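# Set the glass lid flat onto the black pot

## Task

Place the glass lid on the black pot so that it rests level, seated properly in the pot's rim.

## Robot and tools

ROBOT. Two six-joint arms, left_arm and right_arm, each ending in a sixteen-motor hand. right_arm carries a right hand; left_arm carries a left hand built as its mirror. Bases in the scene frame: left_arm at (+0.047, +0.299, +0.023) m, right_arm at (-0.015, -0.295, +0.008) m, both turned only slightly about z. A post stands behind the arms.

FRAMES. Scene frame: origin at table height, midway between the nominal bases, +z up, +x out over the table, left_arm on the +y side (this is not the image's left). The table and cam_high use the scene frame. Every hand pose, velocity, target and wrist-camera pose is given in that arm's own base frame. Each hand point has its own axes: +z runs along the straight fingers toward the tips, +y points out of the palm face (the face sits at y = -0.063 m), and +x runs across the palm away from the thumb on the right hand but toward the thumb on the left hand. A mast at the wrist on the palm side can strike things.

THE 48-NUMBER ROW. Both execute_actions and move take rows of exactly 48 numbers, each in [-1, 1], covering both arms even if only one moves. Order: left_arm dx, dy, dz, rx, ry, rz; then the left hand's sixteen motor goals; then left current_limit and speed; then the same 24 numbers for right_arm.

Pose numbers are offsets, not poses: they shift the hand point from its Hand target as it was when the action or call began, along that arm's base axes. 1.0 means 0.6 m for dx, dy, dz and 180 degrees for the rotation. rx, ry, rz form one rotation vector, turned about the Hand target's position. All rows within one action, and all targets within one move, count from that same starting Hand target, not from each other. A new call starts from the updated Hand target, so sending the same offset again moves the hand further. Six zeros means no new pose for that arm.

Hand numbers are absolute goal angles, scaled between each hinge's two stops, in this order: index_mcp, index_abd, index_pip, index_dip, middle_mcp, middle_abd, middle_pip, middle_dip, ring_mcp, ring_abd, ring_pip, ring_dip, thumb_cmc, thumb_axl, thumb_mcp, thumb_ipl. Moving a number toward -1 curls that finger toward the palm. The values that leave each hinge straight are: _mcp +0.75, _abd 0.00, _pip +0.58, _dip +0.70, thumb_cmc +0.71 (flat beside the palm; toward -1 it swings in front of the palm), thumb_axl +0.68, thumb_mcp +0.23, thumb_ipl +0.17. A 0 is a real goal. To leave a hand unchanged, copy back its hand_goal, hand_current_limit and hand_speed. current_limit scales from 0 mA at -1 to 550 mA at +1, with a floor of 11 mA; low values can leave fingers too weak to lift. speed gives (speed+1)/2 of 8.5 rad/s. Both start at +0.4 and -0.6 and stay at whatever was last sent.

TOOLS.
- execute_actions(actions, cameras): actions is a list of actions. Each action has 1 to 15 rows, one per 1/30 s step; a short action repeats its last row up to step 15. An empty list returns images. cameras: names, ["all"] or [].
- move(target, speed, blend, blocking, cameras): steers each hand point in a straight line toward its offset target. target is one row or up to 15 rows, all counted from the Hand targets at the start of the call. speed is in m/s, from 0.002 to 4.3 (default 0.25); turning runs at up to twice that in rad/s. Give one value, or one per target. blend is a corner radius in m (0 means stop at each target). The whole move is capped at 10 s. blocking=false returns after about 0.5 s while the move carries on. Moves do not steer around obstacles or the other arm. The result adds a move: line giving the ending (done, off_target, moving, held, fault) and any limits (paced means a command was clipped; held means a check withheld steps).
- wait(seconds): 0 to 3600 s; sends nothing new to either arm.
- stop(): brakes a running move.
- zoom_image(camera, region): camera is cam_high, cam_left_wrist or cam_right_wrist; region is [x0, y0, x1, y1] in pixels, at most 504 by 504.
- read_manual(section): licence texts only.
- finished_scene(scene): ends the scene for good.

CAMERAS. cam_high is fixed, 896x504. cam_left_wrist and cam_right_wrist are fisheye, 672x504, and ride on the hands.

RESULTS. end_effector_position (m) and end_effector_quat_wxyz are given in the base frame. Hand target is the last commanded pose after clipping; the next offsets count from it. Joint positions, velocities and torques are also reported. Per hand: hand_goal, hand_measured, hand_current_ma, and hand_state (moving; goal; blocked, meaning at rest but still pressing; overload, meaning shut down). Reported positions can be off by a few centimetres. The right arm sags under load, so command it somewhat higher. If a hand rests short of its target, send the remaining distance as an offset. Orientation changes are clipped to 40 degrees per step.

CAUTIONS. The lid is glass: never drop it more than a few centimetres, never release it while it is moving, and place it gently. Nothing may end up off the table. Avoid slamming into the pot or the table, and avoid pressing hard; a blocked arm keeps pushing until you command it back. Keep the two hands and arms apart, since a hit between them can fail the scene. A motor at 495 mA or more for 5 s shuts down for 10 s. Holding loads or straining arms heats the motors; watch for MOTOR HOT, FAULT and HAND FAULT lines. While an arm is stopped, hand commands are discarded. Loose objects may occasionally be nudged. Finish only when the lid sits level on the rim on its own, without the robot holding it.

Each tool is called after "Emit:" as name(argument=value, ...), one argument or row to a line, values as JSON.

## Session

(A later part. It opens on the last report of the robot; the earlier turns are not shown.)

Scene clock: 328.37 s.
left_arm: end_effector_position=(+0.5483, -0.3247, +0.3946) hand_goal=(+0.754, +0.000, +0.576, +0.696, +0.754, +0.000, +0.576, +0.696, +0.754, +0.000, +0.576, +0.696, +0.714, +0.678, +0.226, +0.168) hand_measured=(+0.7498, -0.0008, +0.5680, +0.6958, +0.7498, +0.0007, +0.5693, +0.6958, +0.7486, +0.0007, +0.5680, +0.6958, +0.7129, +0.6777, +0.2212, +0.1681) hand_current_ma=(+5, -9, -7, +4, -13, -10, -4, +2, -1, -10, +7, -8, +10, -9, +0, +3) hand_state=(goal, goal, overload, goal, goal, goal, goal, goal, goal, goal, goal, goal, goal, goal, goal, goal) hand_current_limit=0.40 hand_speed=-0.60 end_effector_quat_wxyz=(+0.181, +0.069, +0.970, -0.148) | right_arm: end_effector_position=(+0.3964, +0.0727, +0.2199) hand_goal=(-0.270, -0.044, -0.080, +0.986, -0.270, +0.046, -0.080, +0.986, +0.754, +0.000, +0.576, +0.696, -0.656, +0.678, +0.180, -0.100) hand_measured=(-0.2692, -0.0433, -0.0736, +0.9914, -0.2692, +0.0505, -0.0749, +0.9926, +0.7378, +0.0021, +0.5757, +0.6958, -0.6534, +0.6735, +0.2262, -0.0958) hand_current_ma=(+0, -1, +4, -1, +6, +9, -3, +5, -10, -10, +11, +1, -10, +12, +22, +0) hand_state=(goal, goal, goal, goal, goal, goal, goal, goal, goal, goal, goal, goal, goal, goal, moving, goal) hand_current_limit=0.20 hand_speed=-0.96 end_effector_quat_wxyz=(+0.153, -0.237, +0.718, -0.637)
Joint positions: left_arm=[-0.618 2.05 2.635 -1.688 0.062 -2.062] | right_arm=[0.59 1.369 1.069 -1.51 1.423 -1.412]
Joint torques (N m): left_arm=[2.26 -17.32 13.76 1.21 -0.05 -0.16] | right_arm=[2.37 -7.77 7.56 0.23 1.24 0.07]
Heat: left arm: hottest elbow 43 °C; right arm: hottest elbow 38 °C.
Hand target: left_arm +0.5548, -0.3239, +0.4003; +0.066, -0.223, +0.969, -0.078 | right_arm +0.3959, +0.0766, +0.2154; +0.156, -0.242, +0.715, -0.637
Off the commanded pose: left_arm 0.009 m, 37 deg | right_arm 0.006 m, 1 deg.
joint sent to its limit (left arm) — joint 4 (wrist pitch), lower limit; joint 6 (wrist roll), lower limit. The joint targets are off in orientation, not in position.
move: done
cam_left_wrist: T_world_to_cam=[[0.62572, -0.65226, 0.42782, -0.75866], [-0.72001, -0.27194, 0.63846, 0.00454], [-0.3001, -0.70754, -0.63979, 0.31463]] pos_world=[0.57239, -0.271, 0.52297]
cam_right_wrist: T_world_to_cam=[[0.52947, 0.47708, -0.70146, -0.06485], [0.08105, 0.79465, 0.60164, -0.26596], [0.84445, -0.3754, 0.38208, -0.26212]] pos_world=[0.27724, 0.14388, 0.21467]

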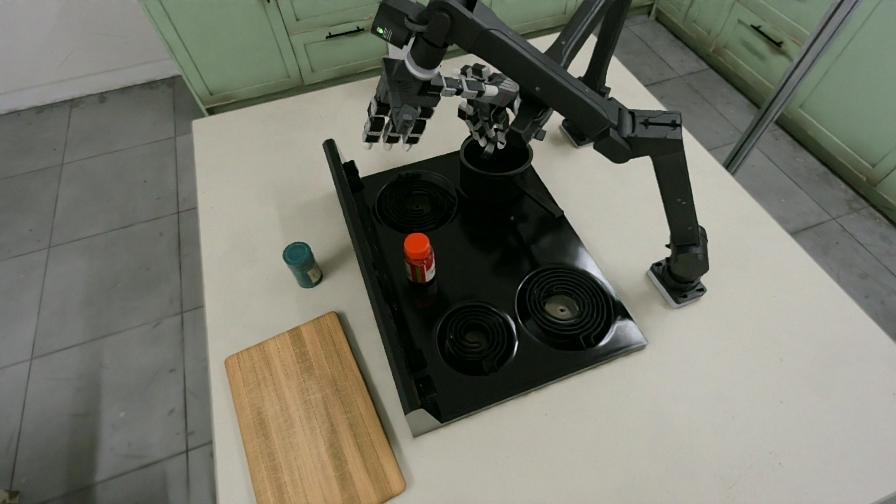

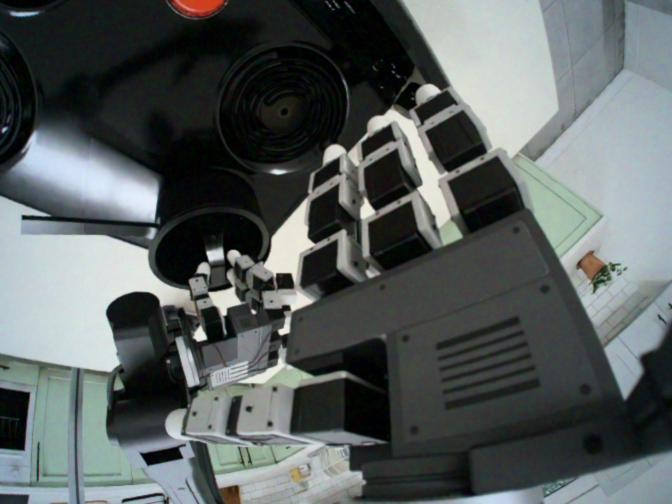

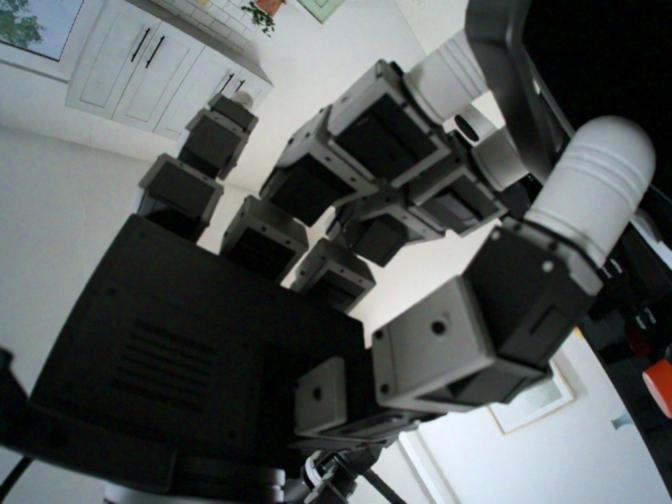

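Emit:
wait(
  seconds=1.5,
  cameras=["cam_high","cam_left_wrist"],
)

Emit:
zoom_image(
  camera="cam_left_wrist",
  region=[135, 185, 285, 305],
)

Emit:
zoom_image(
  camera="cam_high",
  region=[454, 110, 544, 190],
)

Scene clock: 330.33 s.
left_arm: end_effector_position=(+0.5483, -0.3247, +0.3946) hand_goal=(+0.754, +0.000, +0.576, +0.696, +0.754, +0.000, +0.576, +0.696, +0.754, +0.000, +0.576, +0.696, +0.714, +0.678, +0.226, +0.168) hand_measured=(+0.7498, -0.0008, +0.5680, +0.6958, +0.7498, -0.0008, +0.5680, +0.6958, +0.7486, +0.0007, +0.5667, +0.6958, +0.7129, +0.6767, +0.2212, +0.1672) hand_current_ma=(+8, -3, -14, +5, -16, -14, -3, +2, -3, -9, -6, +5, +10, -6, +0, +8) hand_state=(goal, goal, overload, goal, goal, goal, goal, goal, goal, goal, goal, goal, goal, goal, goal, goal) hand_current_limit=0.40 hand_speed=-0.60 end_effector_quat_wxyz=(+0.181, +0.069, +0.970, -0.148) | right_arm: end_effector_position=(+0.3963, +0.0733, +0.2199) hand_goal=(-0.270, -0.044, -0.080, +0.986, -0.270, +0.046, -0.080, +0.986, +0.754, +0.000, +0.576, +0.696, -0.656, +0.678, +0.180, -0.100) hand_measured=(-0.2692, -0.0433, -0.0749, +0.9926, -0.2692, +0.0505, -0.0749, +0.9914, +0.7378, +0.0021, +0.5770, +0.6958, -0.6534, +0.6746, +0.2094, -0.0958) hand_current_ma=(-2, -3, -3, -1, +2, +11, -12, +6, -20, -9, +1, +13, -7, -1, +22, -3) hand_state=(goal, goal, goal, goal, goal, goal, goal, goal, goal, goal, goal, goal, goal, goal, blocked, goal) hand_current_limit=0.20 hand_speed=-0.96 end_effector_quat_wxyz=(+0.154, -0.238, +0.718, -0.636)
Joint positions: left_arm=[-0.618 2.05 2.635 -1.688 0.062 -2.062] | right_arm=[0.592 1.369 1.069 -1.51 1.423 -1.412]
Joint torques (N m): left_arm=[2.02 -17.32 13.87 1.17 -0.03 -0.17] | right_arm=[2.2 -7.82 7.58 0.24 1.25 0.07]
Heat: left arm: hottest elbow 43 °C; right arm: hottest elbow 37 °C.
Hand target: left_arm +0.5548, -0.3239, +0.4003; +0.066, -0.223, +0.969, -0.078 | right_arm +0.3959, +0.0765, +0.2154; +0.156, -0.242, +0.715, -0.637
Off the commanded pose: left_arm 0.009 m, 37 deg | right_arm 0.006 m, 1 deg.
wait: 1.50 s; at rest from the start
cam_left_wrist: T_world_to_cam=[[0.62572, -0.65226, 0.42782, -0.75866], [-0.72001, -0.27194, 0.63846, 0.00454], [-0.3001, -0.70754, -0.63979, 0.31463]] pos_world=[0.57239, -0.271, 0.52297]

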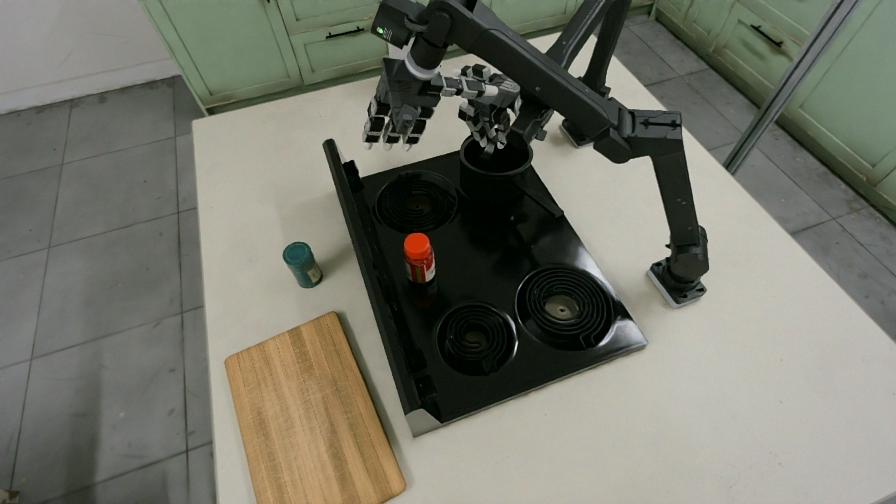

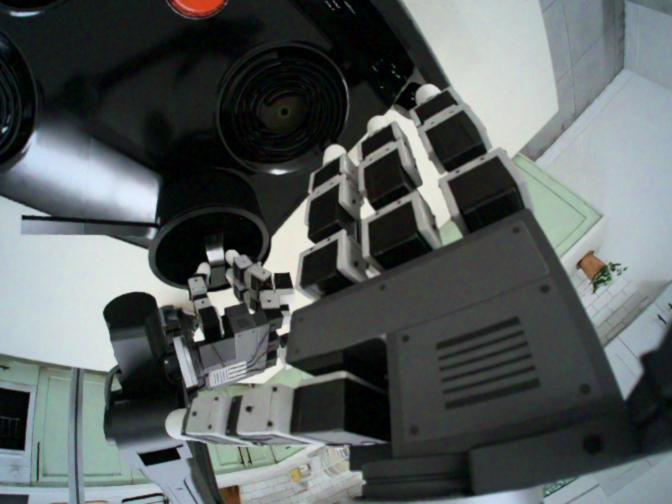

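Scaled by 3.360 from the camera's image (finer frame: 960x720).

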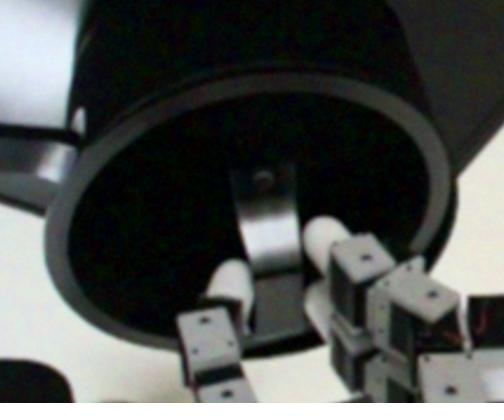

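Scaled by 5.600.

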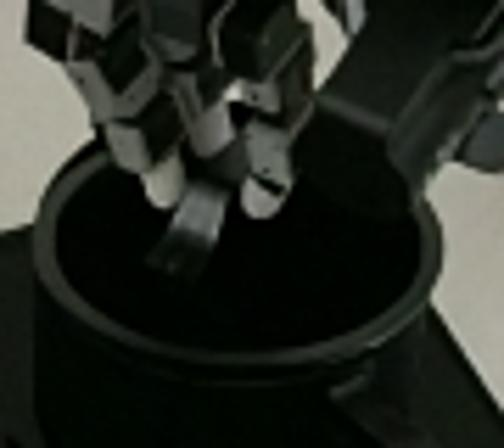

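Emit:
move(
  target=[0,0,0,0,0,0,0.754,0,0.576,0.696,0.754,0,0.576,0.696,0.754,0,0.576,0.696,0.714,0.678,0.226,0.168,0.4,-0.6,0,0,0,0,0,0,-0.27,-0.045,-0.08,0.986,-0.27,0.045,-0.08,0.986,0.754,0,0.576,0.696,-0.657,0.678,0.1,-0.10,0.2,-0.94],
)

Emit:
wait(
  seconds=1.0,
  cameras=["cam_high","cam_left_wrist"],
)

Emit:
zoom_image(
  camera="cam_left_wrist",
  region=[135, 185, 285, 305],
)

Emit:
zoom_image(
  camera="cam_high",
  region=[454, 110, 544, 190],
)

Scene clock: 331.67 s.
left_arm: end_effector_position=(+0.5483, -0.3247, +0.3946) hand_goal=(+0.754, +0.000, +0.576, +0.696, +0.754, +0.000, +0.576, +0.696, +0.754, +0.000, +0.576, +0.696, +0.714, +0.678, +0.226, +0.168) hand_measured=(+0.7498, +0.0007, +0.5680, +0.6958, +0.7498, +0.0007, +0.5680, +0.6958, +0.7486, -0.0008, +0.5680, +0.6958, +0.7129, +0.6767, +0.2212, +0.1672) hand_current_ma=(-3, +3, -6, -5, -24, -5, -11, +13, -10, -11, +2, -10, -1, +7, -9, +6) hand_state=(goal, goal, overload, goal, goal, goal, goal, goal, goal, goal, goal, goal, goal, goal, goal, goal) hand_current_limit=0.40 hand_speed=-0.60 end_effector_quat_wxyz=(+0.181, +0.069, +0.970, -0.148) | right_arm: end_effector_position=(+0.3957, +0.0754, +0.2196) hand_goal=(-0.270, -0.044, -0.080, +0.986, -0.270, +0.046, -0.080, +0.986, +0.754, +0.000, +0.576, +0.696, -0.656, +0.678, +0.100, -0.100) hand_measured=(-0.2692, -0.0433, -0.0736, +0.9914, -0.2692, +0.0505, -0.0749, +0.9914, +0.7378, +0.0021, +0.5757, +0.6958, -0.6597, +0.6735, +0.1807, -0.0853) hand_current_ma=(-4, -2, -2, +13, +11, +11, -3, +14, -5, -11, +0, +2, -13, +3, +110, +5) hand_state=(goal, goal, goal, goal, goal, goal, goal, goal, goal, goal, goal, goal, goal, goal, blocked, goal) hand_current_limit=0.20 hand_speed=-0.94 end_effector_quat_wxyz=(+0.155, -0.240, +0.718, -0.635)
Joint positions: left_arm=[-0.618 2.05 2.635 -1.688 0.062 -2.062] | right_arm=[0.597 1.369 1.069 -1.51 1.421 -1.412]
Joint torques (N m): left_arm=[2.02 -17.73 13.78 1.05 -0.04 -0.16] | right_arm=[1.9 -7.77 7.61 0.25 1.35 0.07]
Heat: left arm: hottest elbow 43 °C; right arm: hottest elbow 37 °C.
Hand target: left_arm +0.5548, -0.3239, +0.4003; +0.066, -0.223, +0.969, -0.078 | right_arm +0.3959, +0.0766, +0.2154; +0.156, -0.242, +0.715, -0.637
Off the commanded pose: left_arm 0.009 m, 37 deg | right_arm 0.004 m, 0 deg.
joint sent to its limit (left arm) — joint 4 (wrist pitch), lower limit; joint 6 (wrist roll), lower limit. The joint targets are off in orientation, not in position.
move: done

Scene clock: 332.67 s.
left_arm: end_effector_position=(+0.5483, -0.3247, +0.3946) hand_goal=(+0.754, +0.000, +0.576, +0.696, +0.754, +0.000, +0.576, +0.696, +0.754, +0.000, +0.576, +0.696, +0.714, +0.678, +0.226, +0.168) hand_measured=(+0.7498, -0.0008, +0.5667, +0.6958, +0.7486, +0.0007, +0.5680, +0.6958, +0.7486, +0.0007, +0.5680, +0.6958, +0.7142, +0.6777, +0.2212, +0.1681) hand_current_ma=(+11, -2, -12, +4, -17, -8, +4, +9, -2, -20, +3, +6, +9, -10, -3, +8) hand_state=(goal, goal, overload, goal, goal, goal, goal, goal, goal, goal, goal, goal, goal, goal, goal, goal) hand_current_limit=0.40 hand_speed=-0.60 end_effector_quat_wxyz=(+0.181, +0.069, +0.970, -0.148) | right_arm: end_effector_position=(+0.3957, +0.0754, +0.2196) hand_goal=(-0.270, -0.044, -0.080, +0.986, -0.270, +0.046, -0.080, +0.986, +0.754, +0.000, +0.576, +0.696, -0.656, +0.678, +0.100, -0.100) hand_measured=(-0.2692, -0.0433, -0.0749, +0.9914, -0.2692, +0.0505, -0.0749, +0.9914, +0.7390, +0.0021, +0.5757, +0.6958, -0.6609, +0.6735, +0.1807, -0.0853) hand_current_ma=(-6, +5, -6, -4, +7, +14, -7, +13, -14, -9, +13, +7, -6, +1, +108, +1) hand_state=(goal, goal, goal, goal, goal, goal, goal, goal, goal, goal, goal, goal, goal, goal, blocked, goal) hand_current_limit=0.20 hand_speed=-0.94 end_effector_quat_wxyz=(+0.155, -0.240, +0.718, -0.635)
Joint positions: left_arm=[-0.618 2.05 2.635 -1.688 0.062 -2.062] | right_arm=[0.597 1.369 1.069 -1.51 1.421 -1.412]
Joint torques (N m): left_arm=[1.55 -17.38 13.78 1.21 -0.02 -0.17] | right_arm=[1.85 -7.82 7.58 0.24 1.35 0.08]
Heat: left arm: hottest elbow 43 °C; right arm: hottest elbow 37 °C.
Hand target: left_arm +0.5548, -0.3239, +0.4003; +0.066, -0.223, +0.969, -0.078 | right_arm +0.3959, +0.0766, +0.2154; +0.156, -0.242, +0.715, -0.637
Off the commanded pose: left_arm 0.009 m, 37 deg | right_arm 0.004 m, 0 deg.
wait: 1.00 s; at rest by 0.17 s
cam_left_wrist: T_world_to_cam=[[0.62572, -0.65226, 0.42782, -0.75866], [-0.72001, -0.27194, 0.63846, 0.00454], [-0.3001, -0.70754, -0.63979, 0.31463]] pos_world=[0.57239, -0.271, 0.52297]

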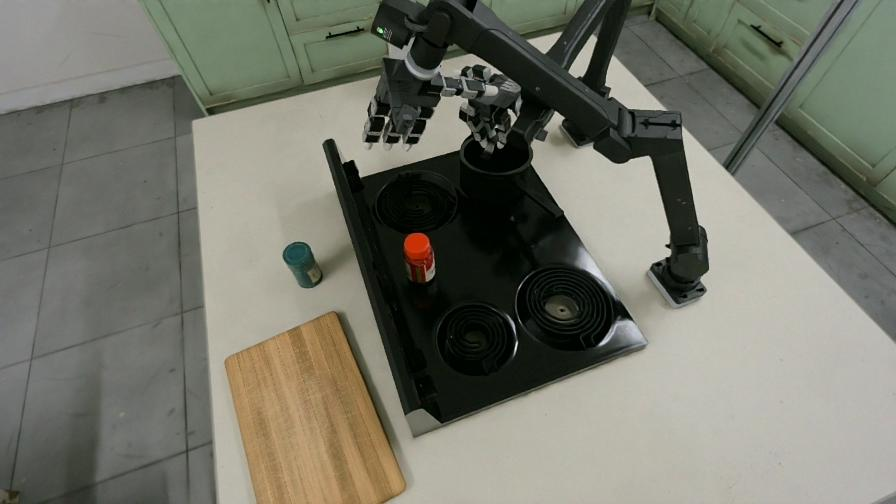

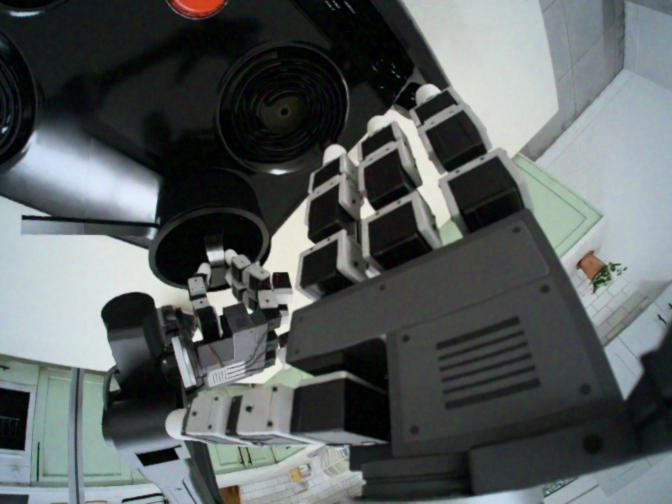

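Scaled by 3.360 from the camera's image (finer frame: 960x720).

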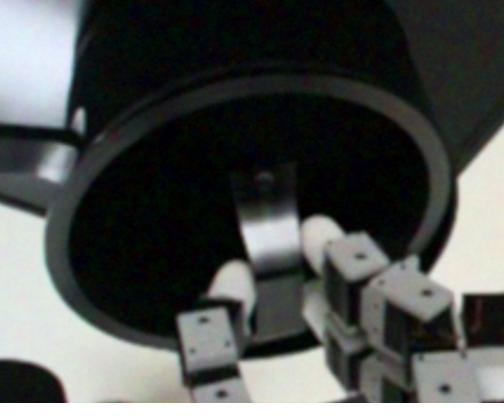

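Scaled by 5.600.

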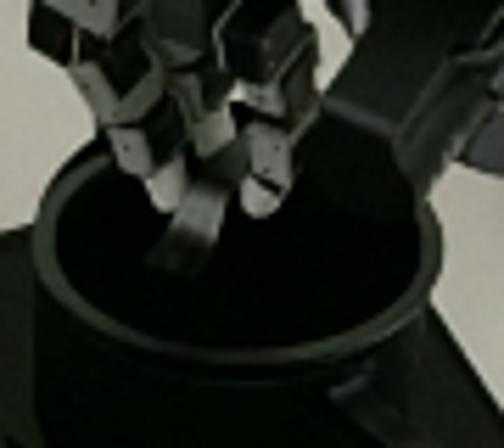

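Emit:
move(
  target=[0,0,0,0,0,0,0.754,0,0.576,0.696,0.754,0,0.576,0.696,0.754,0,0.576,0.696,0.714,0.678,0.226,0.168,0.4,-0.6,0,0,0,0,0,0,-0.45,-0.045,-0.08,0.986,-0.45,0.045,-0.08,0.986,0.754,0,0.576,0.696,-0.657,0.678,0.08,-0.10,0.4,-0.9],
)

Emit:
wait(
  seconds=1.0,
  cameras=["all"],
)

Emit:
zoom_image(
  camera="cam_left_wrist",
  region=[135, 185, 285, 305],
)

Emit:
zoom_image(
  camera="cam_high",
  region=[454, 110, 544, 190],
)

Emit:
zoom_image(
  camera="cam_right_wrist",
  region=[400, 0, 672, 272],
)

Scene clock: 335.70 s.
left_arm: end_effector_position=(+0.5483, -0.3247, +0.3946) hand_goal=(+0.754, +0.000, +0.576, +0.696, +0.754, +0.000, +0.576, +0.696, +0.754, +0.000, +0.576, +0.696, +0.714, +0.678, +0.226, +0.168) hand_measured=(+0.7498, +0.0007, +0.5667, +0.6958, +0.7486, -0.0008, +0.5680, +0.6958, +0.7486, +0.0007, +0.5667, +0.6958, +0.7142, +0.6777, +0.2212, +0.1681) hand_current_ma=(+3, +2, -9, +1, -19, -6, +5, +6, -1, -13, -8, -21, +13, +2, -11, +3) hand_state=(goal, goal, overload, goal, goal, goal, goal, goal, goal, goal, goal, goal, goal, goal, goal, goal) hand_current_limit=0.40 hand_speed=-0.60 end_effector_quat_wxyz=(+0.181, +0.069, +0.970, -0.148) | right_arm: end_effector_position=(+0.3958, +0.0751, +0.2197) hand_goal=(-0.450, -0.044, -0.080, +0.986, -0.450, +0.046, -0.080, +0.986, +0.754, +0.000, +0.576, +0.696, -0.656, +0.678, +0.080, -0.100) hand_measured=(-0.3030, -0.0418, -0.0428, +1.0000, -0.3005, +0.0505, -0.0441, +1.0000, +0.7378, +0.0021, +0.5757, +0.6958, -0.6597, +0.6735, +0.1777, -0.0729) hand_current_ma=(+212, -4, +16, -5, +227, +11, +10, +7, -11, -18, +13, +8, -6, -2, +147, +12) hand_state=(blocked, goal, blocked, goal, blocked, goal, blocked, goal, goal, goal, goal, goal, goal, goal, blocked, blocked) hand_current_limit=0.40 hand_speed=-0.90 end_effector_quat_wxyz=(+0.155, -0.240, +0.717, -0.636)
Joint positions: left_arm=[-0.618 2.05 2.635 -1.688 0.062 -2.062] | right_arm=[0.597 1.369 1.068 -1.51 1.424 -1.412]
Joint torques (N m): left_arm=[2.2 -17.61 13.82 1.2 -0.05 -0.14] | right_arm=[1.85 -7.82 7.66 0.24 1.23 0.07]
Heat: left arm: hottest elbow 43 °C; right arm: hottest elbow 37 °C.
Hand target: left_arm +0.5548, -0.3239, +0.4003; +0.066, -0.223, +0.969, -0.078 | right_arm +0.3959, +0.0766, +0.2154; +0.156, -0.242, +0.715, -0.637
Off the commanded pose: left_arm 0.009 m, 37 deg | right_arm 0.005 m, 0 deg.
joint sent to its limit (left arm) — joint 4 (wrist pitch), lower limit; joint 6 (wrist roll), lower limit. The joint targets are off in orientation, not in position.
move: done

Scene clock: 336.70 s.
left_arm: end_effector_position=(+0.5483, -0.3247, +0.3946) hand_goal=(+0.754, +0.000, +0.576, +0.696, +0.754, +0.000, +0.576, +0.696, +0.754, +0.000, +0.576, +0.696, +0.714, +0.678, +0.226, +0.168) hand_measured=(+0.7498, +0.0007, +0.5680, +0.6971, +0.7498, -0.0008, +0.5693, +0.6958, +0.7486, +0.0007, +0.5680, +0.6958, +0.7129, +0.6767, +0.2212, +0.1681) hand_current_ma=(+12, +4, +0, +1, -12, -7, -4, +10, -3, -11, -2, -9, +8, -4, +4, +15) hand_state=(goal, goal, overload, goal, goal, goal, goal, goal, goal, goal, goal, goal, goal, goal, goal, goal) hand_current_limit=0.40 hand_speed=-0.60 end_effector_quat_wxyz=(+0.181, +0.069, +0.970, -0.148) | right_arm: end_effector_position=(+0.3958, +0.0751, +0.2197) hand_goal=(-0.450, -0.044, -0.080, +0.986, -0.450, +0.046, -0.080, +0.986, +0.754, +0.000, +0.576, +0.696, -0.656, +0.678, +0.080, -0.100) hand_measured=(-0.3030, -0.0418, -0.0428, +1.0000, -0.2993, +0.0505, -0.0441, +1.0000, +0.7378, +0.0021, +0.5757, +0.6958, -0.6584, +0.6735, +0.1777, -0.0720) hand_current_ma=(+208, -12, +16, +6, +223, +9, +7, +14, -19, -8, +5, -5, -12, +2, +155, +8) hand_state=(blocked, goal, blocked, goal, blocked, goal, blocked, goal, goal, goal, goal, goal, goal, goal, blocked, blocked) hand_current_limit=0.40 hand_speed=-0.90 end_effector_quat_wxyz=(+0.155, -0.240, +0.717, -0.636)
Joint positions: left_arm=[-0.618 2.05 2.635 -1.688 0.062 -2.062] | right_arm=[0.597 1.369 1.068 -1.51 1.424 -1.412]
Joint torques (N m): left_arm=[1.61 -17.67 13.75 1.14 -0.03 -0.16] | right_arm=[1.85 -7.77 7.65 0.25 1.23 0.07]
Heat: left arm: hottest elbow 43 °C; right arm: hottest elbow 37 °C.
Hand target: left_arm +0.5548, -0.3239, +0.4003; +0.066, -0.223, +0.969, -0.078 | right_arm +0.3959, +0.0766, +0.2154; +0.156, -0.242, +0.715, -0.637
Off the commanded pose: left_arm 0.009 m, 37 deg | right_arm 0.005 m, 0 deg.
wait: 1.00 s; at rest by 0.17 s
cam_left_wrist: T_world_to_cam=[[0.62572, -0.65226, 0.42782, -0.75866], [-0.72001, -0.27194, 0.63846, 0.00454], [-0.3001, -0.70754, -0.63979, 0.31463]] pos_world=[0.57239, -0.271, 0.52297]
cam_right_wrist: T_world_to_cam=[[0.52598, 0.48004, -0.70207, -0.06451], [0.07609, 0.79561, 0.60101, -0.26566], [0.84708, -0.36954, 0.38195, -0.26207]] pos_world=[0.27614, 0.14549, 0.21447]

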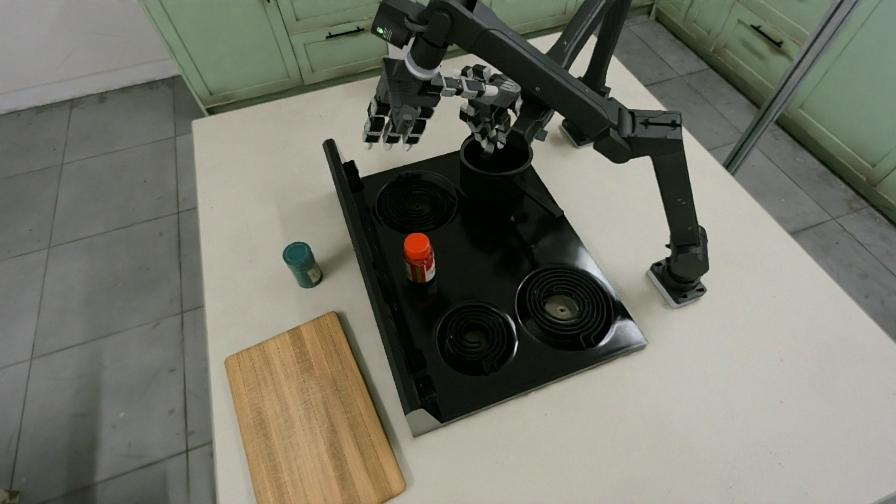

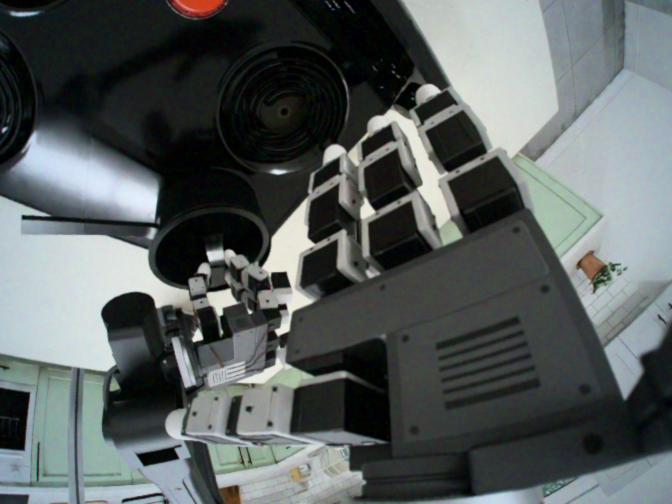

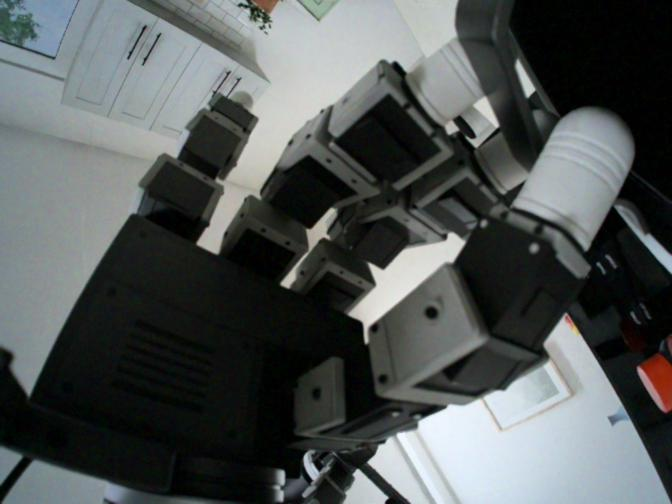

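Scaled by 3.360 from the camera's image (finer frame: 960x720).

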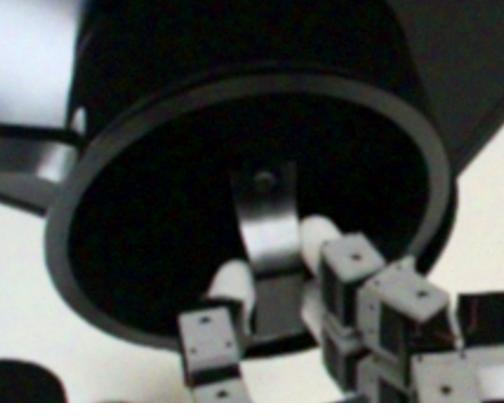

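Scaled by 5.600.

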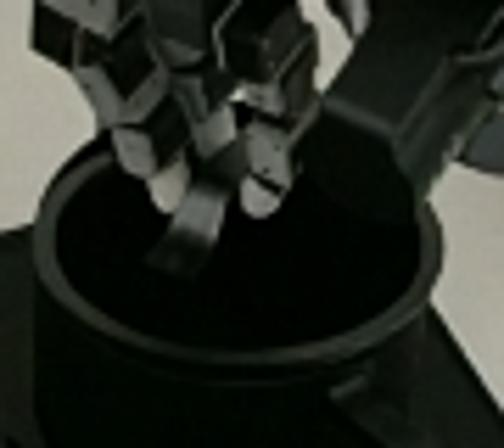

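Scaled by 1.853 from the camera's image (finer frame: 960x720).

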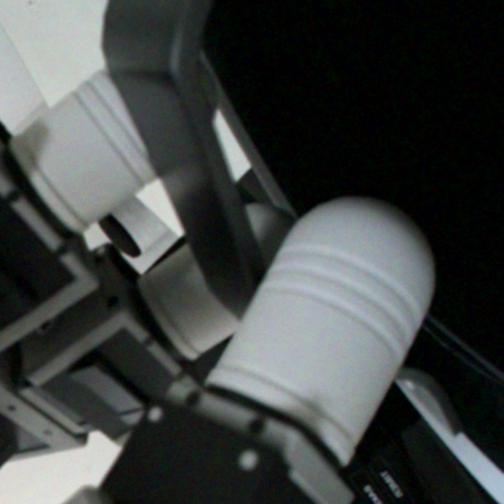

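Emit:
move(
  target=[0,0,0,0,0,0,0.754,0,0.576,0.696,0.754,0,0.576,0.696,0.754,0,0.576,0.696,0.714,0.678,0.226,0.168,0.4,-0.6,0,0,0.06,0,0,0,-0.45,-0.045,-0.08,0.986,-0.45,0.045,-0.08,0.986,0.754,0,0.576,0.696,-0.657,0.678,0.08,-0.10,0.4,-0.9],
  speed=0.05,
  cameras=["all"],
)

Emit:
zoom_image(
  camera="cam_left_wrist",
  region=[135, 185, 285, 305],
)

Emit:
zoom_image(
  camera="cam_high",
  region=[454, 110, 544, 190],
)

Scene clock: 369.80 s.
left_arm: end_effector_position=(+0.5483, -0.3247, +0.3946) hand_goal=(+0.754, +0.000, +0.576, +0.696, +0.754, +0.000, +0.576, +0.696, +0.754, +0.000, +0.576, +0.696, +0.714, +0.678, +0.226, +0.168) hand_measured=(+0.7486, -0.0008, +0.5680, +0.6958, +0.7486, -0.0008, +0.5693, +0.6958, +0.7486, +0.0007, +0.5680, +0.6958, +0.7129, +0.6777, +0.2212, +0.1681) hand_current_ma=(+15, -6, -3, +1, -26, -16, +0, +6, -6, +0, +0, -13, +9, -6, -1, +13) hand_state=(goal, goal, overload, goal, goal, goal, goal, goal, goal, goal, goal, goal, goal, goal, goal, goal) hand_current_limit=0.40 hand_speed=-0.60 end_effector_quat_wxyz=(+0.181, +0.069, +0.970, -0.148) | right_arm: end_effector_position=(+0.3901, +0.0711, +0.2228) hand_goal=(-0.450, -0.044, -0.080, +0.986, -0.450, +0.046, -0.080, +0.986, +0.754, +0.000, +0.576, +0.696, -0.656, +0.678, +0.080, -0.100) hand_measured=(-0.3066, -0.0257, -0.0428, +1.0000, -0.3042, +0.0754, -0.0325, +1.0000, +0.7378, +0.0021, +0.5757, +0.6958, -0.6258, +0.6809, +0.1777, -0.0729) hand_current_ma=(+207, +1, +23, +3, +218, +9, +19, +16, -6, -2, +9, +0, +6, -3, +153, +14) hand_state=(blocked, goal, blocked, goal, blocked, blocked, blocked, goal, goal, goal, goal, goal, blocked, goal, blocked, blocked) hand_current_limit=0.40 hand_speed=-0.90 end_effector_quat_wxyz=(+0.143, -0.250, +0.712, -0.640)
Joint positions: left_arm=[-0.618 2.05 2.635 -1.688 0.062 -2.062] | right_arm=[0.597 1.365 1.071 -1.55 1.424 -1.414]
Joint torques (N m): left_arm=[2.2 -17.38 13.76 1.13 -0.03 -0.18] | right_arm=[1.79 -9.93 12.75 -1.17 1.2 -0.11]
Heat: left arm: hottest elbow 44 °C; right arm: hottest elbow 34 °C.
Hand target: left_arm +0.5548, -0.3239, +0.4003; +0.066, -0.223, +0.969, -0.078 | right_arm +0.3959, +0.0766, +0.2514; +0.156, -0.242, +0.715, -0.637
Off the commanded pose: left_arm 0.009 m, 37 deg | right_arm 0.030 m, 2 deg.
joint sent to its limit (left arm) — joint 4 (wrist pitch), lower limit; joint 6 (wrist roll), lower limit. The joint targets are off in orientation, not in position.
move: off_target (right_arm)
cam_left_wrist: T_world_to_cam=[[0.62572, -0.65226, 0.42782, -0.75866], [-0.72001, -0.27194, 0.63846, 0.00454], [-0.3001, -0.70754, -0.63979, 0.31463]] pos_world=[0.57239, -0.271, 0.52297]
cam_right_wrist: T_world_to_cam=[[0.50563, 0.46586, -0.72617, -0.04311], [0.09258, 0.80753, 0.58252, -0.26709], [0.85777, -0.36176, 0.36518, -0.26092]] pos_world=[0.27033, 0.14138, 0.21957]

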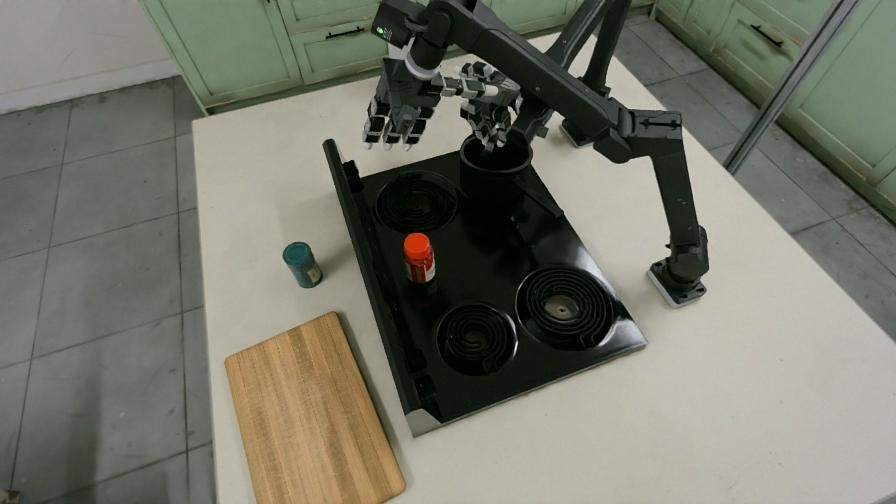

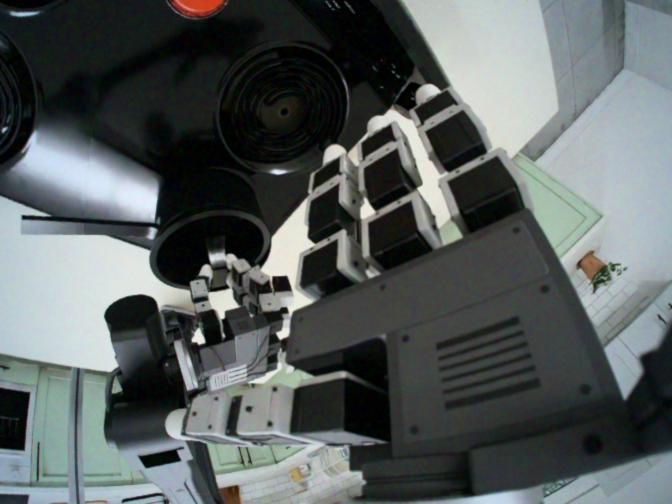

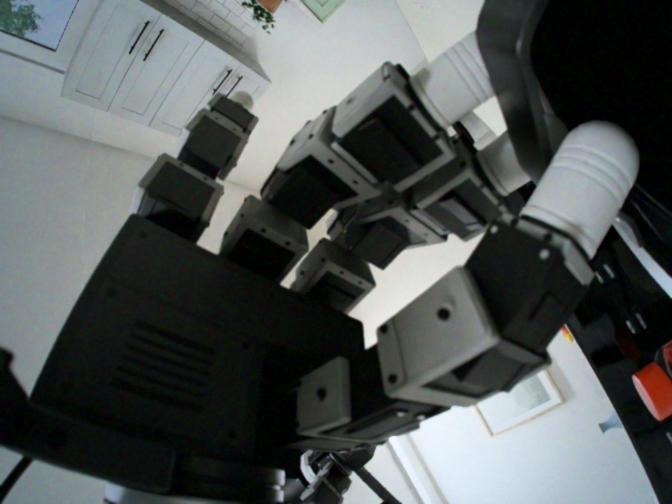

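Scaled by 3.360 from the camera's image (finer frame: 960x720).

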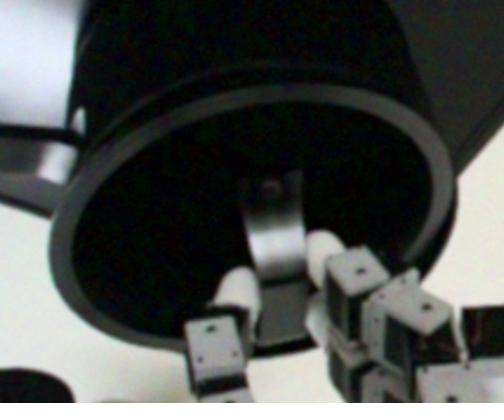

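Scaled by 5.600.

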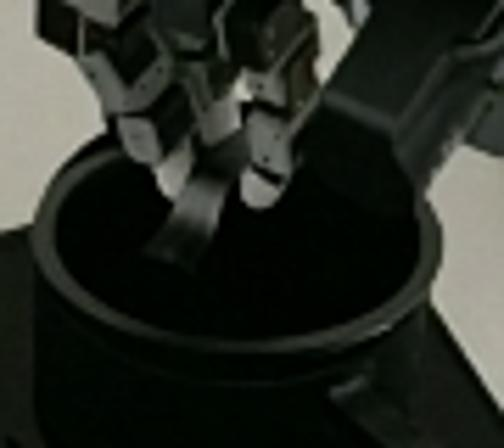

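Emit:
move(
  target=[0,0,0,0,0,0,0.754,0,0.576,0.696,0.754,0,0.576,0.696,0.754,0,0.576,0.696,0.714,0.678,0.226,0.168,0.4,-0.6,0,0.02,0.0,-0.055,0,0,-0.45,-0.045,-0.08,0.986,-0.45,0.045,-0.08,0.986,0.754,0,0.576,0.696,-0.657,0.678,0.08,-0.10,0.4,-0.9],
  speed=0.05,
  cameras=["all"],
)

Emit:
zoom_image(
  camera="cam_left_wrist",
  region=[135, 185, 285, 305],
)

Emit:
zoom_image(
  camera="cam_high",
  region=[454, 110, 544, 190],
)

Scene clock: 373.33 s.
left_arm: end_effector_position=(+0.5483, -0.3247, +0.3946) hand_goal=(+0.754, +0.000, +0.576, +0.696, +0.754, +0.000, +0.576, +0.696, +0.754, +0.000, +0.576, +0.696, +0.714, +0.678, +0.226, +0.168) hand_measured=(+0.7498, +0.0007, +0.5680, +0.6958, +0.7486, -0.0008, +0.5693, +0.6958, +0.7486, +0.0007, +0.5667, +0.6945, +0.7129, +0.6777, +0.2212, +0.1672) hand_current_ma=(+0, -5, -2, -4, -7, -9, +9, +10, -12, -1, -3, -5, +12, -8, +6, +15) hand_state=(goal, goal, overload, goal, goal, goal, goal, goal, goal, goal, goal, goal, goal, goal, goal, goal) hand_current_limit=0.40 hand_speed=-0.60 end_effector_quat_wxyz=(+0.181, +0.069, +0.970, -0.148) | right_arm: end_effector_position=(+0.3904, +0.0782, +0.2327) hand_goal=(-0.450, -0.044, -0.080, +0.986, -0.450, +0.046, -0.080, +0.986, +0.754, +0.000, +0.576, +0.696, -0.656, +0.678, +0.080, -0.100) hand_measured=(-0.3066, -0.0272, -0.0377, +1.0000, -0.3090, +0.0695, -0.0312, +1.0000, +0.7378, +0.0021, +0.5757, +0.6958, -0.6170, +0.6820, +0.1777, -0.0720) hand_current_ma=(+203, -1, +29, +7, +213, +12, +16, +15, -16, -16, +16, +8, +16, +11, +159, +18) hand_state=(blocked, goal, blocked, goal, blocked, blocked, blocked, goal, goal, goal, goal, goal, blocked, goal, blocked, blocked) hand_current_limit=0.40 hand_speed=-0.90 end_effector_quat_wxyz=(+0.148, -0.282, +0.667, -0.673)
Joint positions: left_arm=[-0.618 2.05 2.635 -1.688 0.062 -2.062] | right_arm=[0.638 1.397 1.081 -1.661 1.517 -1.349]
Joint torques (N m): left_arm=[2.2 -17.08 13.81 1.16 -0.01 -0.17] | right_arm=[2.43 -8.59 11.84 -1.11 1.44 -0.14]
Heat: left arm: hottest elbow 45 °C; right arm: hottest elbow 35 °C.
Hand target: left_arm +0.5548, -0.3239, +0.4003; +0.066, -0.223, +0.969, -0.078 | right_arm +0.3959, +0.0886, +0.2514; +0.134, -0.255, +0.657, -0.696
Off the commanded pose: left_arm 0.009 m, 37 deg | right_arm 0.022 m, 5 deg.
joint sent to its limit (left arm) — joint 4 (wrist pitch), lower limit; joint 6 (wrist roll), lower limit. The joint targets are off in orientation, not in position.
joint sent to its limit (right arm) — joint 4 (wrist pitch), lower limit. The joint targets are off in orientation, not in position.
move: off_target (right_arm)
cam_left_wrist: T_world_to_cam=[[0.62572, -0.65226, 0.42782, -0.75866], [-0.72001, -0.27194, 0.63846, 0.00454], [-0.3001, -0.70754, -0.63979, 0.31463]] pos_world=[0.57239, -0.271, 0.52297]
cam_right_wrist: T_world_to_cam=[[0.47386, 0.41357, -0.77744, -0.01098], [0.03971, 0.87192, 0.48804, -0.24105], [0.8797, -0.26213, 0.39675, -0.28589]] pos_world=[0.26627, 0.13978, 0.22253]

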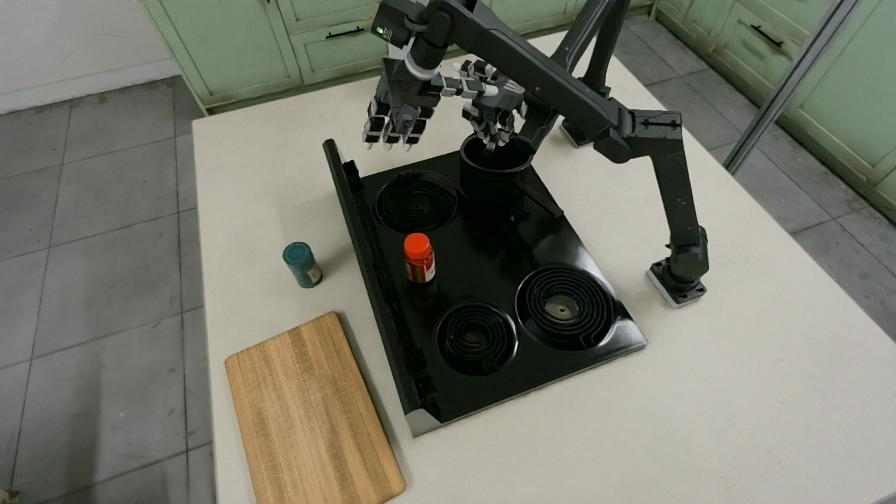

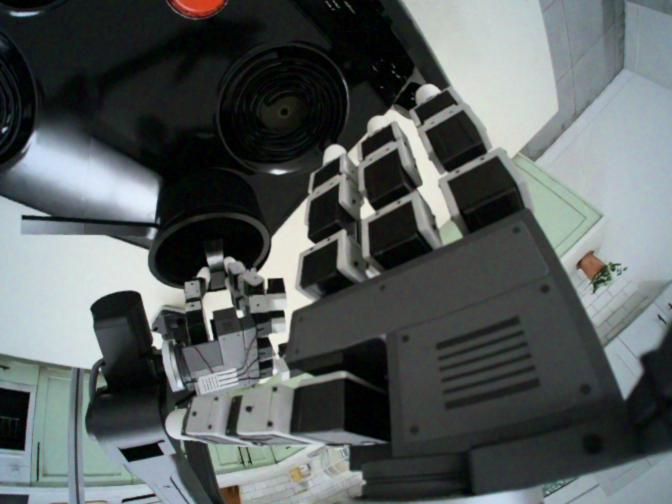

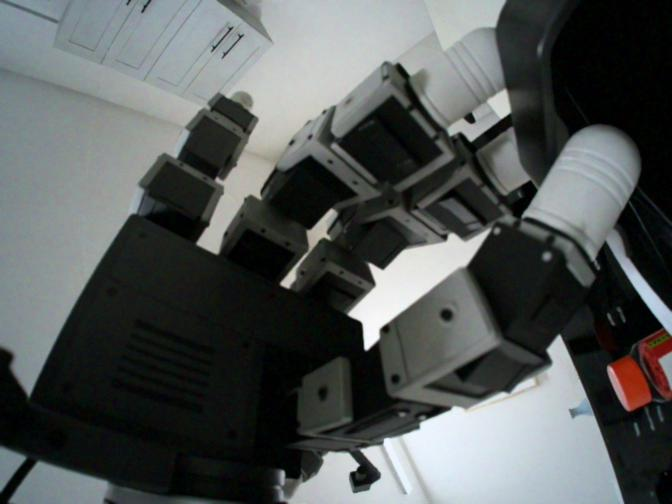

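Scaled by 3.360 from the camera's image (finer frame: 960x720).

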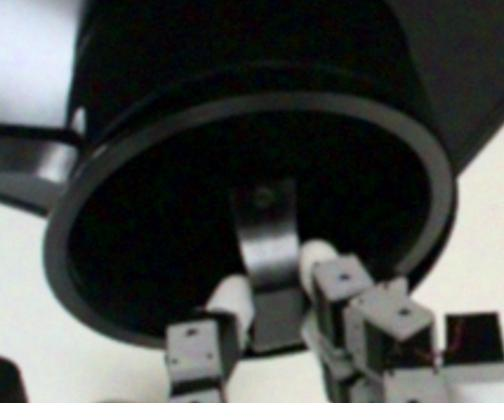

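Scaled by 5.600.

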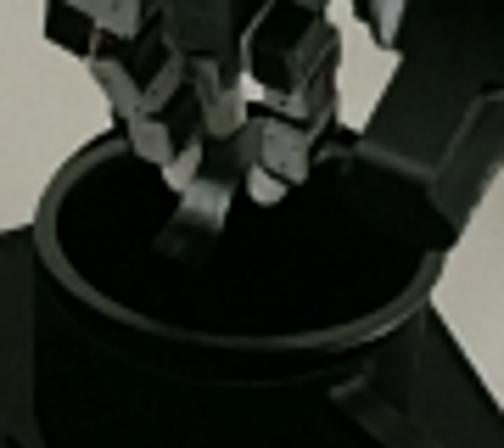

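Emit:
move(
  target=[0,0,0,0,0,0,0.754,0,0.576,0.696,0.754,0,0.576,0.696,0.754,0,0.576,0.696,0.714,0.678,0.226,0.168,0.4,-0.6,0,0.0,0.06,0,0,0,-0.45,-0.045,-0.08,0.986,-0.45,0.045,-0.08,0.986,0.754,0,0.576,0.696,-0.657,0.678,0.08,-0.10,0.4,-0.9],
  speed=0.05,
  cameras=["all"],
)

Emit:
zoom_image(
  camera="cam_left_wrist",
  region=[135, 185, 285, 305],
)

Emit:
zoom_image(
  camera="cam_high",
  region=[454, 110, 544, 190],
)

Scene clock: 375.67 s.
left_arm: end_effector_position=(+0.5483, -0.3247, +0.3946) hand_goal=(+0.754, +0.000, +0.576, +0.696, +0.754, +0.000, +0.576, +0.696, +0.754, +0.000, +0.576, +0.696, +0.714, +0.678, +0.226, +0.168) hand_measured=(+0.7498, -0.0008, +0.5667, +0.6958, +0.7498, -0.0008, +0.5693, +0.6958, +0.7486, -0.0008, +0.5680, +0.6958, +0.7129, +0.6777, +0.2212, +0.1681) hand_current_ma=(+9, -4, -16, -2, -17, -9, -4, +4, +0, -7, -8, -7, +4, -8, -9, +5) hand_state=(goal, goal, overload, goal, goal, goal, goal, goal, goal, goal, goal, goal, goal, goal, goal, goal) hand_current_limit=0.40 hand_speed=-0.60 end_effector_quat_wxyz=(+0.181, +0.069, +0.970, -0.148) | right_arm: end_effector_position=(+0.3899, +0.0781, +0.2674) hand_goal=(-0.450, -0.044, -0.080, +0.986, -0.450, +0.046, -0.080, +0.986, +0.754, +0.000, +0.576, +0.696, -0.656, +0.678, +0.080, -0.100) hand_measured=(-0.4320, -0.0242, -0.0646, +0.9952, -0.4416, +0.0476, -0.0697, +0.9939, +0.7378, +0.0021, +0.5757, +0.6958, -0.6597, +0.6820, +0.0965, -0.0910) hand_current_ma=(+10, +2, +4, -2, +12, +3, -7, +6, -18, -7, -4, +1, -4, +5, +0, +2) hand_state=(goal, blocked, goal, goal, goal, goal, goal, goal, goal, goal, goal, goal, goal, goal, goal, goal) hand_current_limit=0.40 hand_speed=-0.90 end_effector_quat_wxyz=(+0.144, -0.293, +0.659, -0.678)
Joint positions: left_arm=[-0.618 2.05 2.635 -1.688 0.062 -2.062] | right_arm=[0.64 1.355 1.137 -1.669 1.528 -1.464]
Joint torques (N m): left_arm=[1.79 -17.44 13.78 1.25 -0.04 -0.14] | right_arm=[2.55 -8.53 12.38 -0.66 1.25 -0.05]
Heat: left arm: hottest elbow 45 °C; right arm: hottest elbow 35 °C.
Hand target: left_arm +0.5548, -0.3239, +0.4003; +0.066, -0.223, +0.969, -0.078 | right_arm +0.3959, +0.0886, +0.2875; +0.134, -0.255, +0.657, -0.696
Off the commanded pose: left_arm 0.009 m, 37 deg | right_arm 0.023 m, 5 deg.
joint sent to its limit (left arm) — joint 4 (wrist pitch), lower limit; joint 6 (wrist roll), lower limit. The joint targets are off in orientation, not in position.
joint sent to its limit (right arm) — joint 4 (wrist pitch), lower limit. The joint targets are off in orientation, not in position.
move: off_target (right_arm)
cam_left_wrist: T_world_to_cam=[[0.62572, -0.65226, 0.42782, -0.75866], [-0.72001, -0.27194, 0.63846, 0.00454], [-0.3001, -0.70754, -0.63979, 0.31463]] pos_world=[0.57239, -0.271, 0.52297]
cam_right_wrist: T_world_to_cam=[[0.4576, 0.40201, -0.79309, 0.02773], [0.03624, 0.88278, 0.46838, -0.25204], [0.88842, -0.24308, 0.38939, -0.30225]] pos_world=[0.26497, 0.13788, 0.25773]

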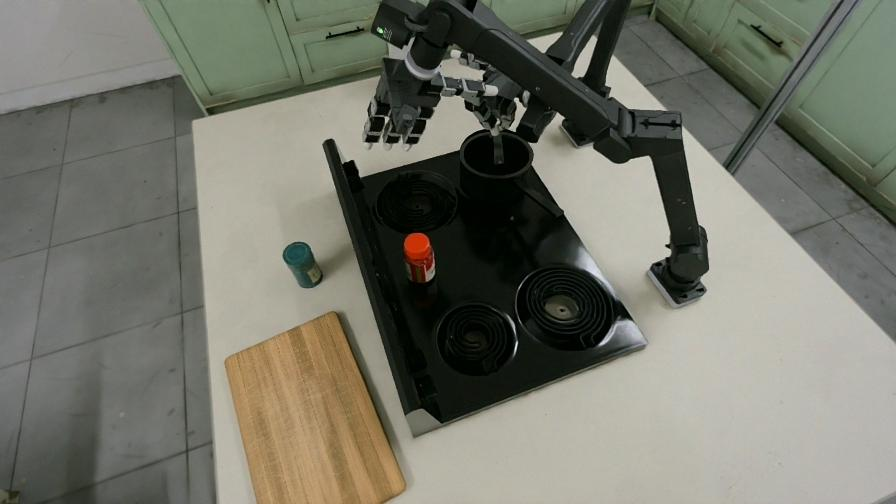

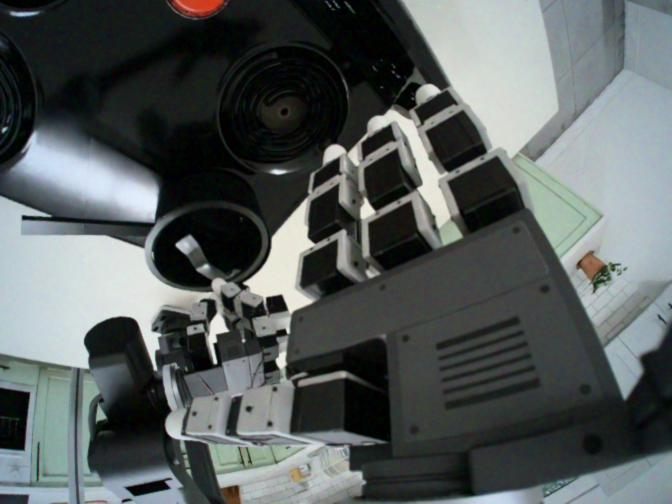

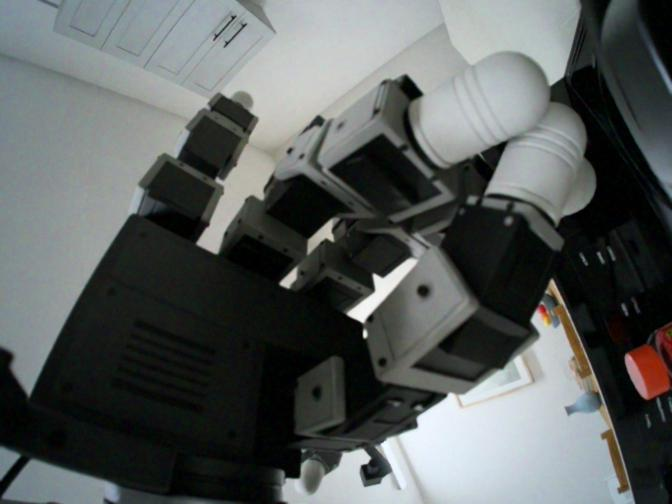

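Scaled by 3.360 from the camera's image (finer frame: 960x720).

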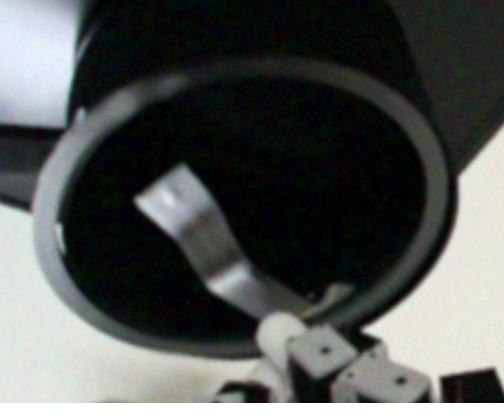

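Scaled by 5.600.

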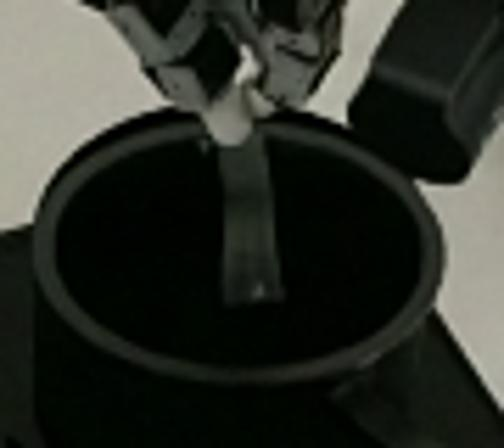

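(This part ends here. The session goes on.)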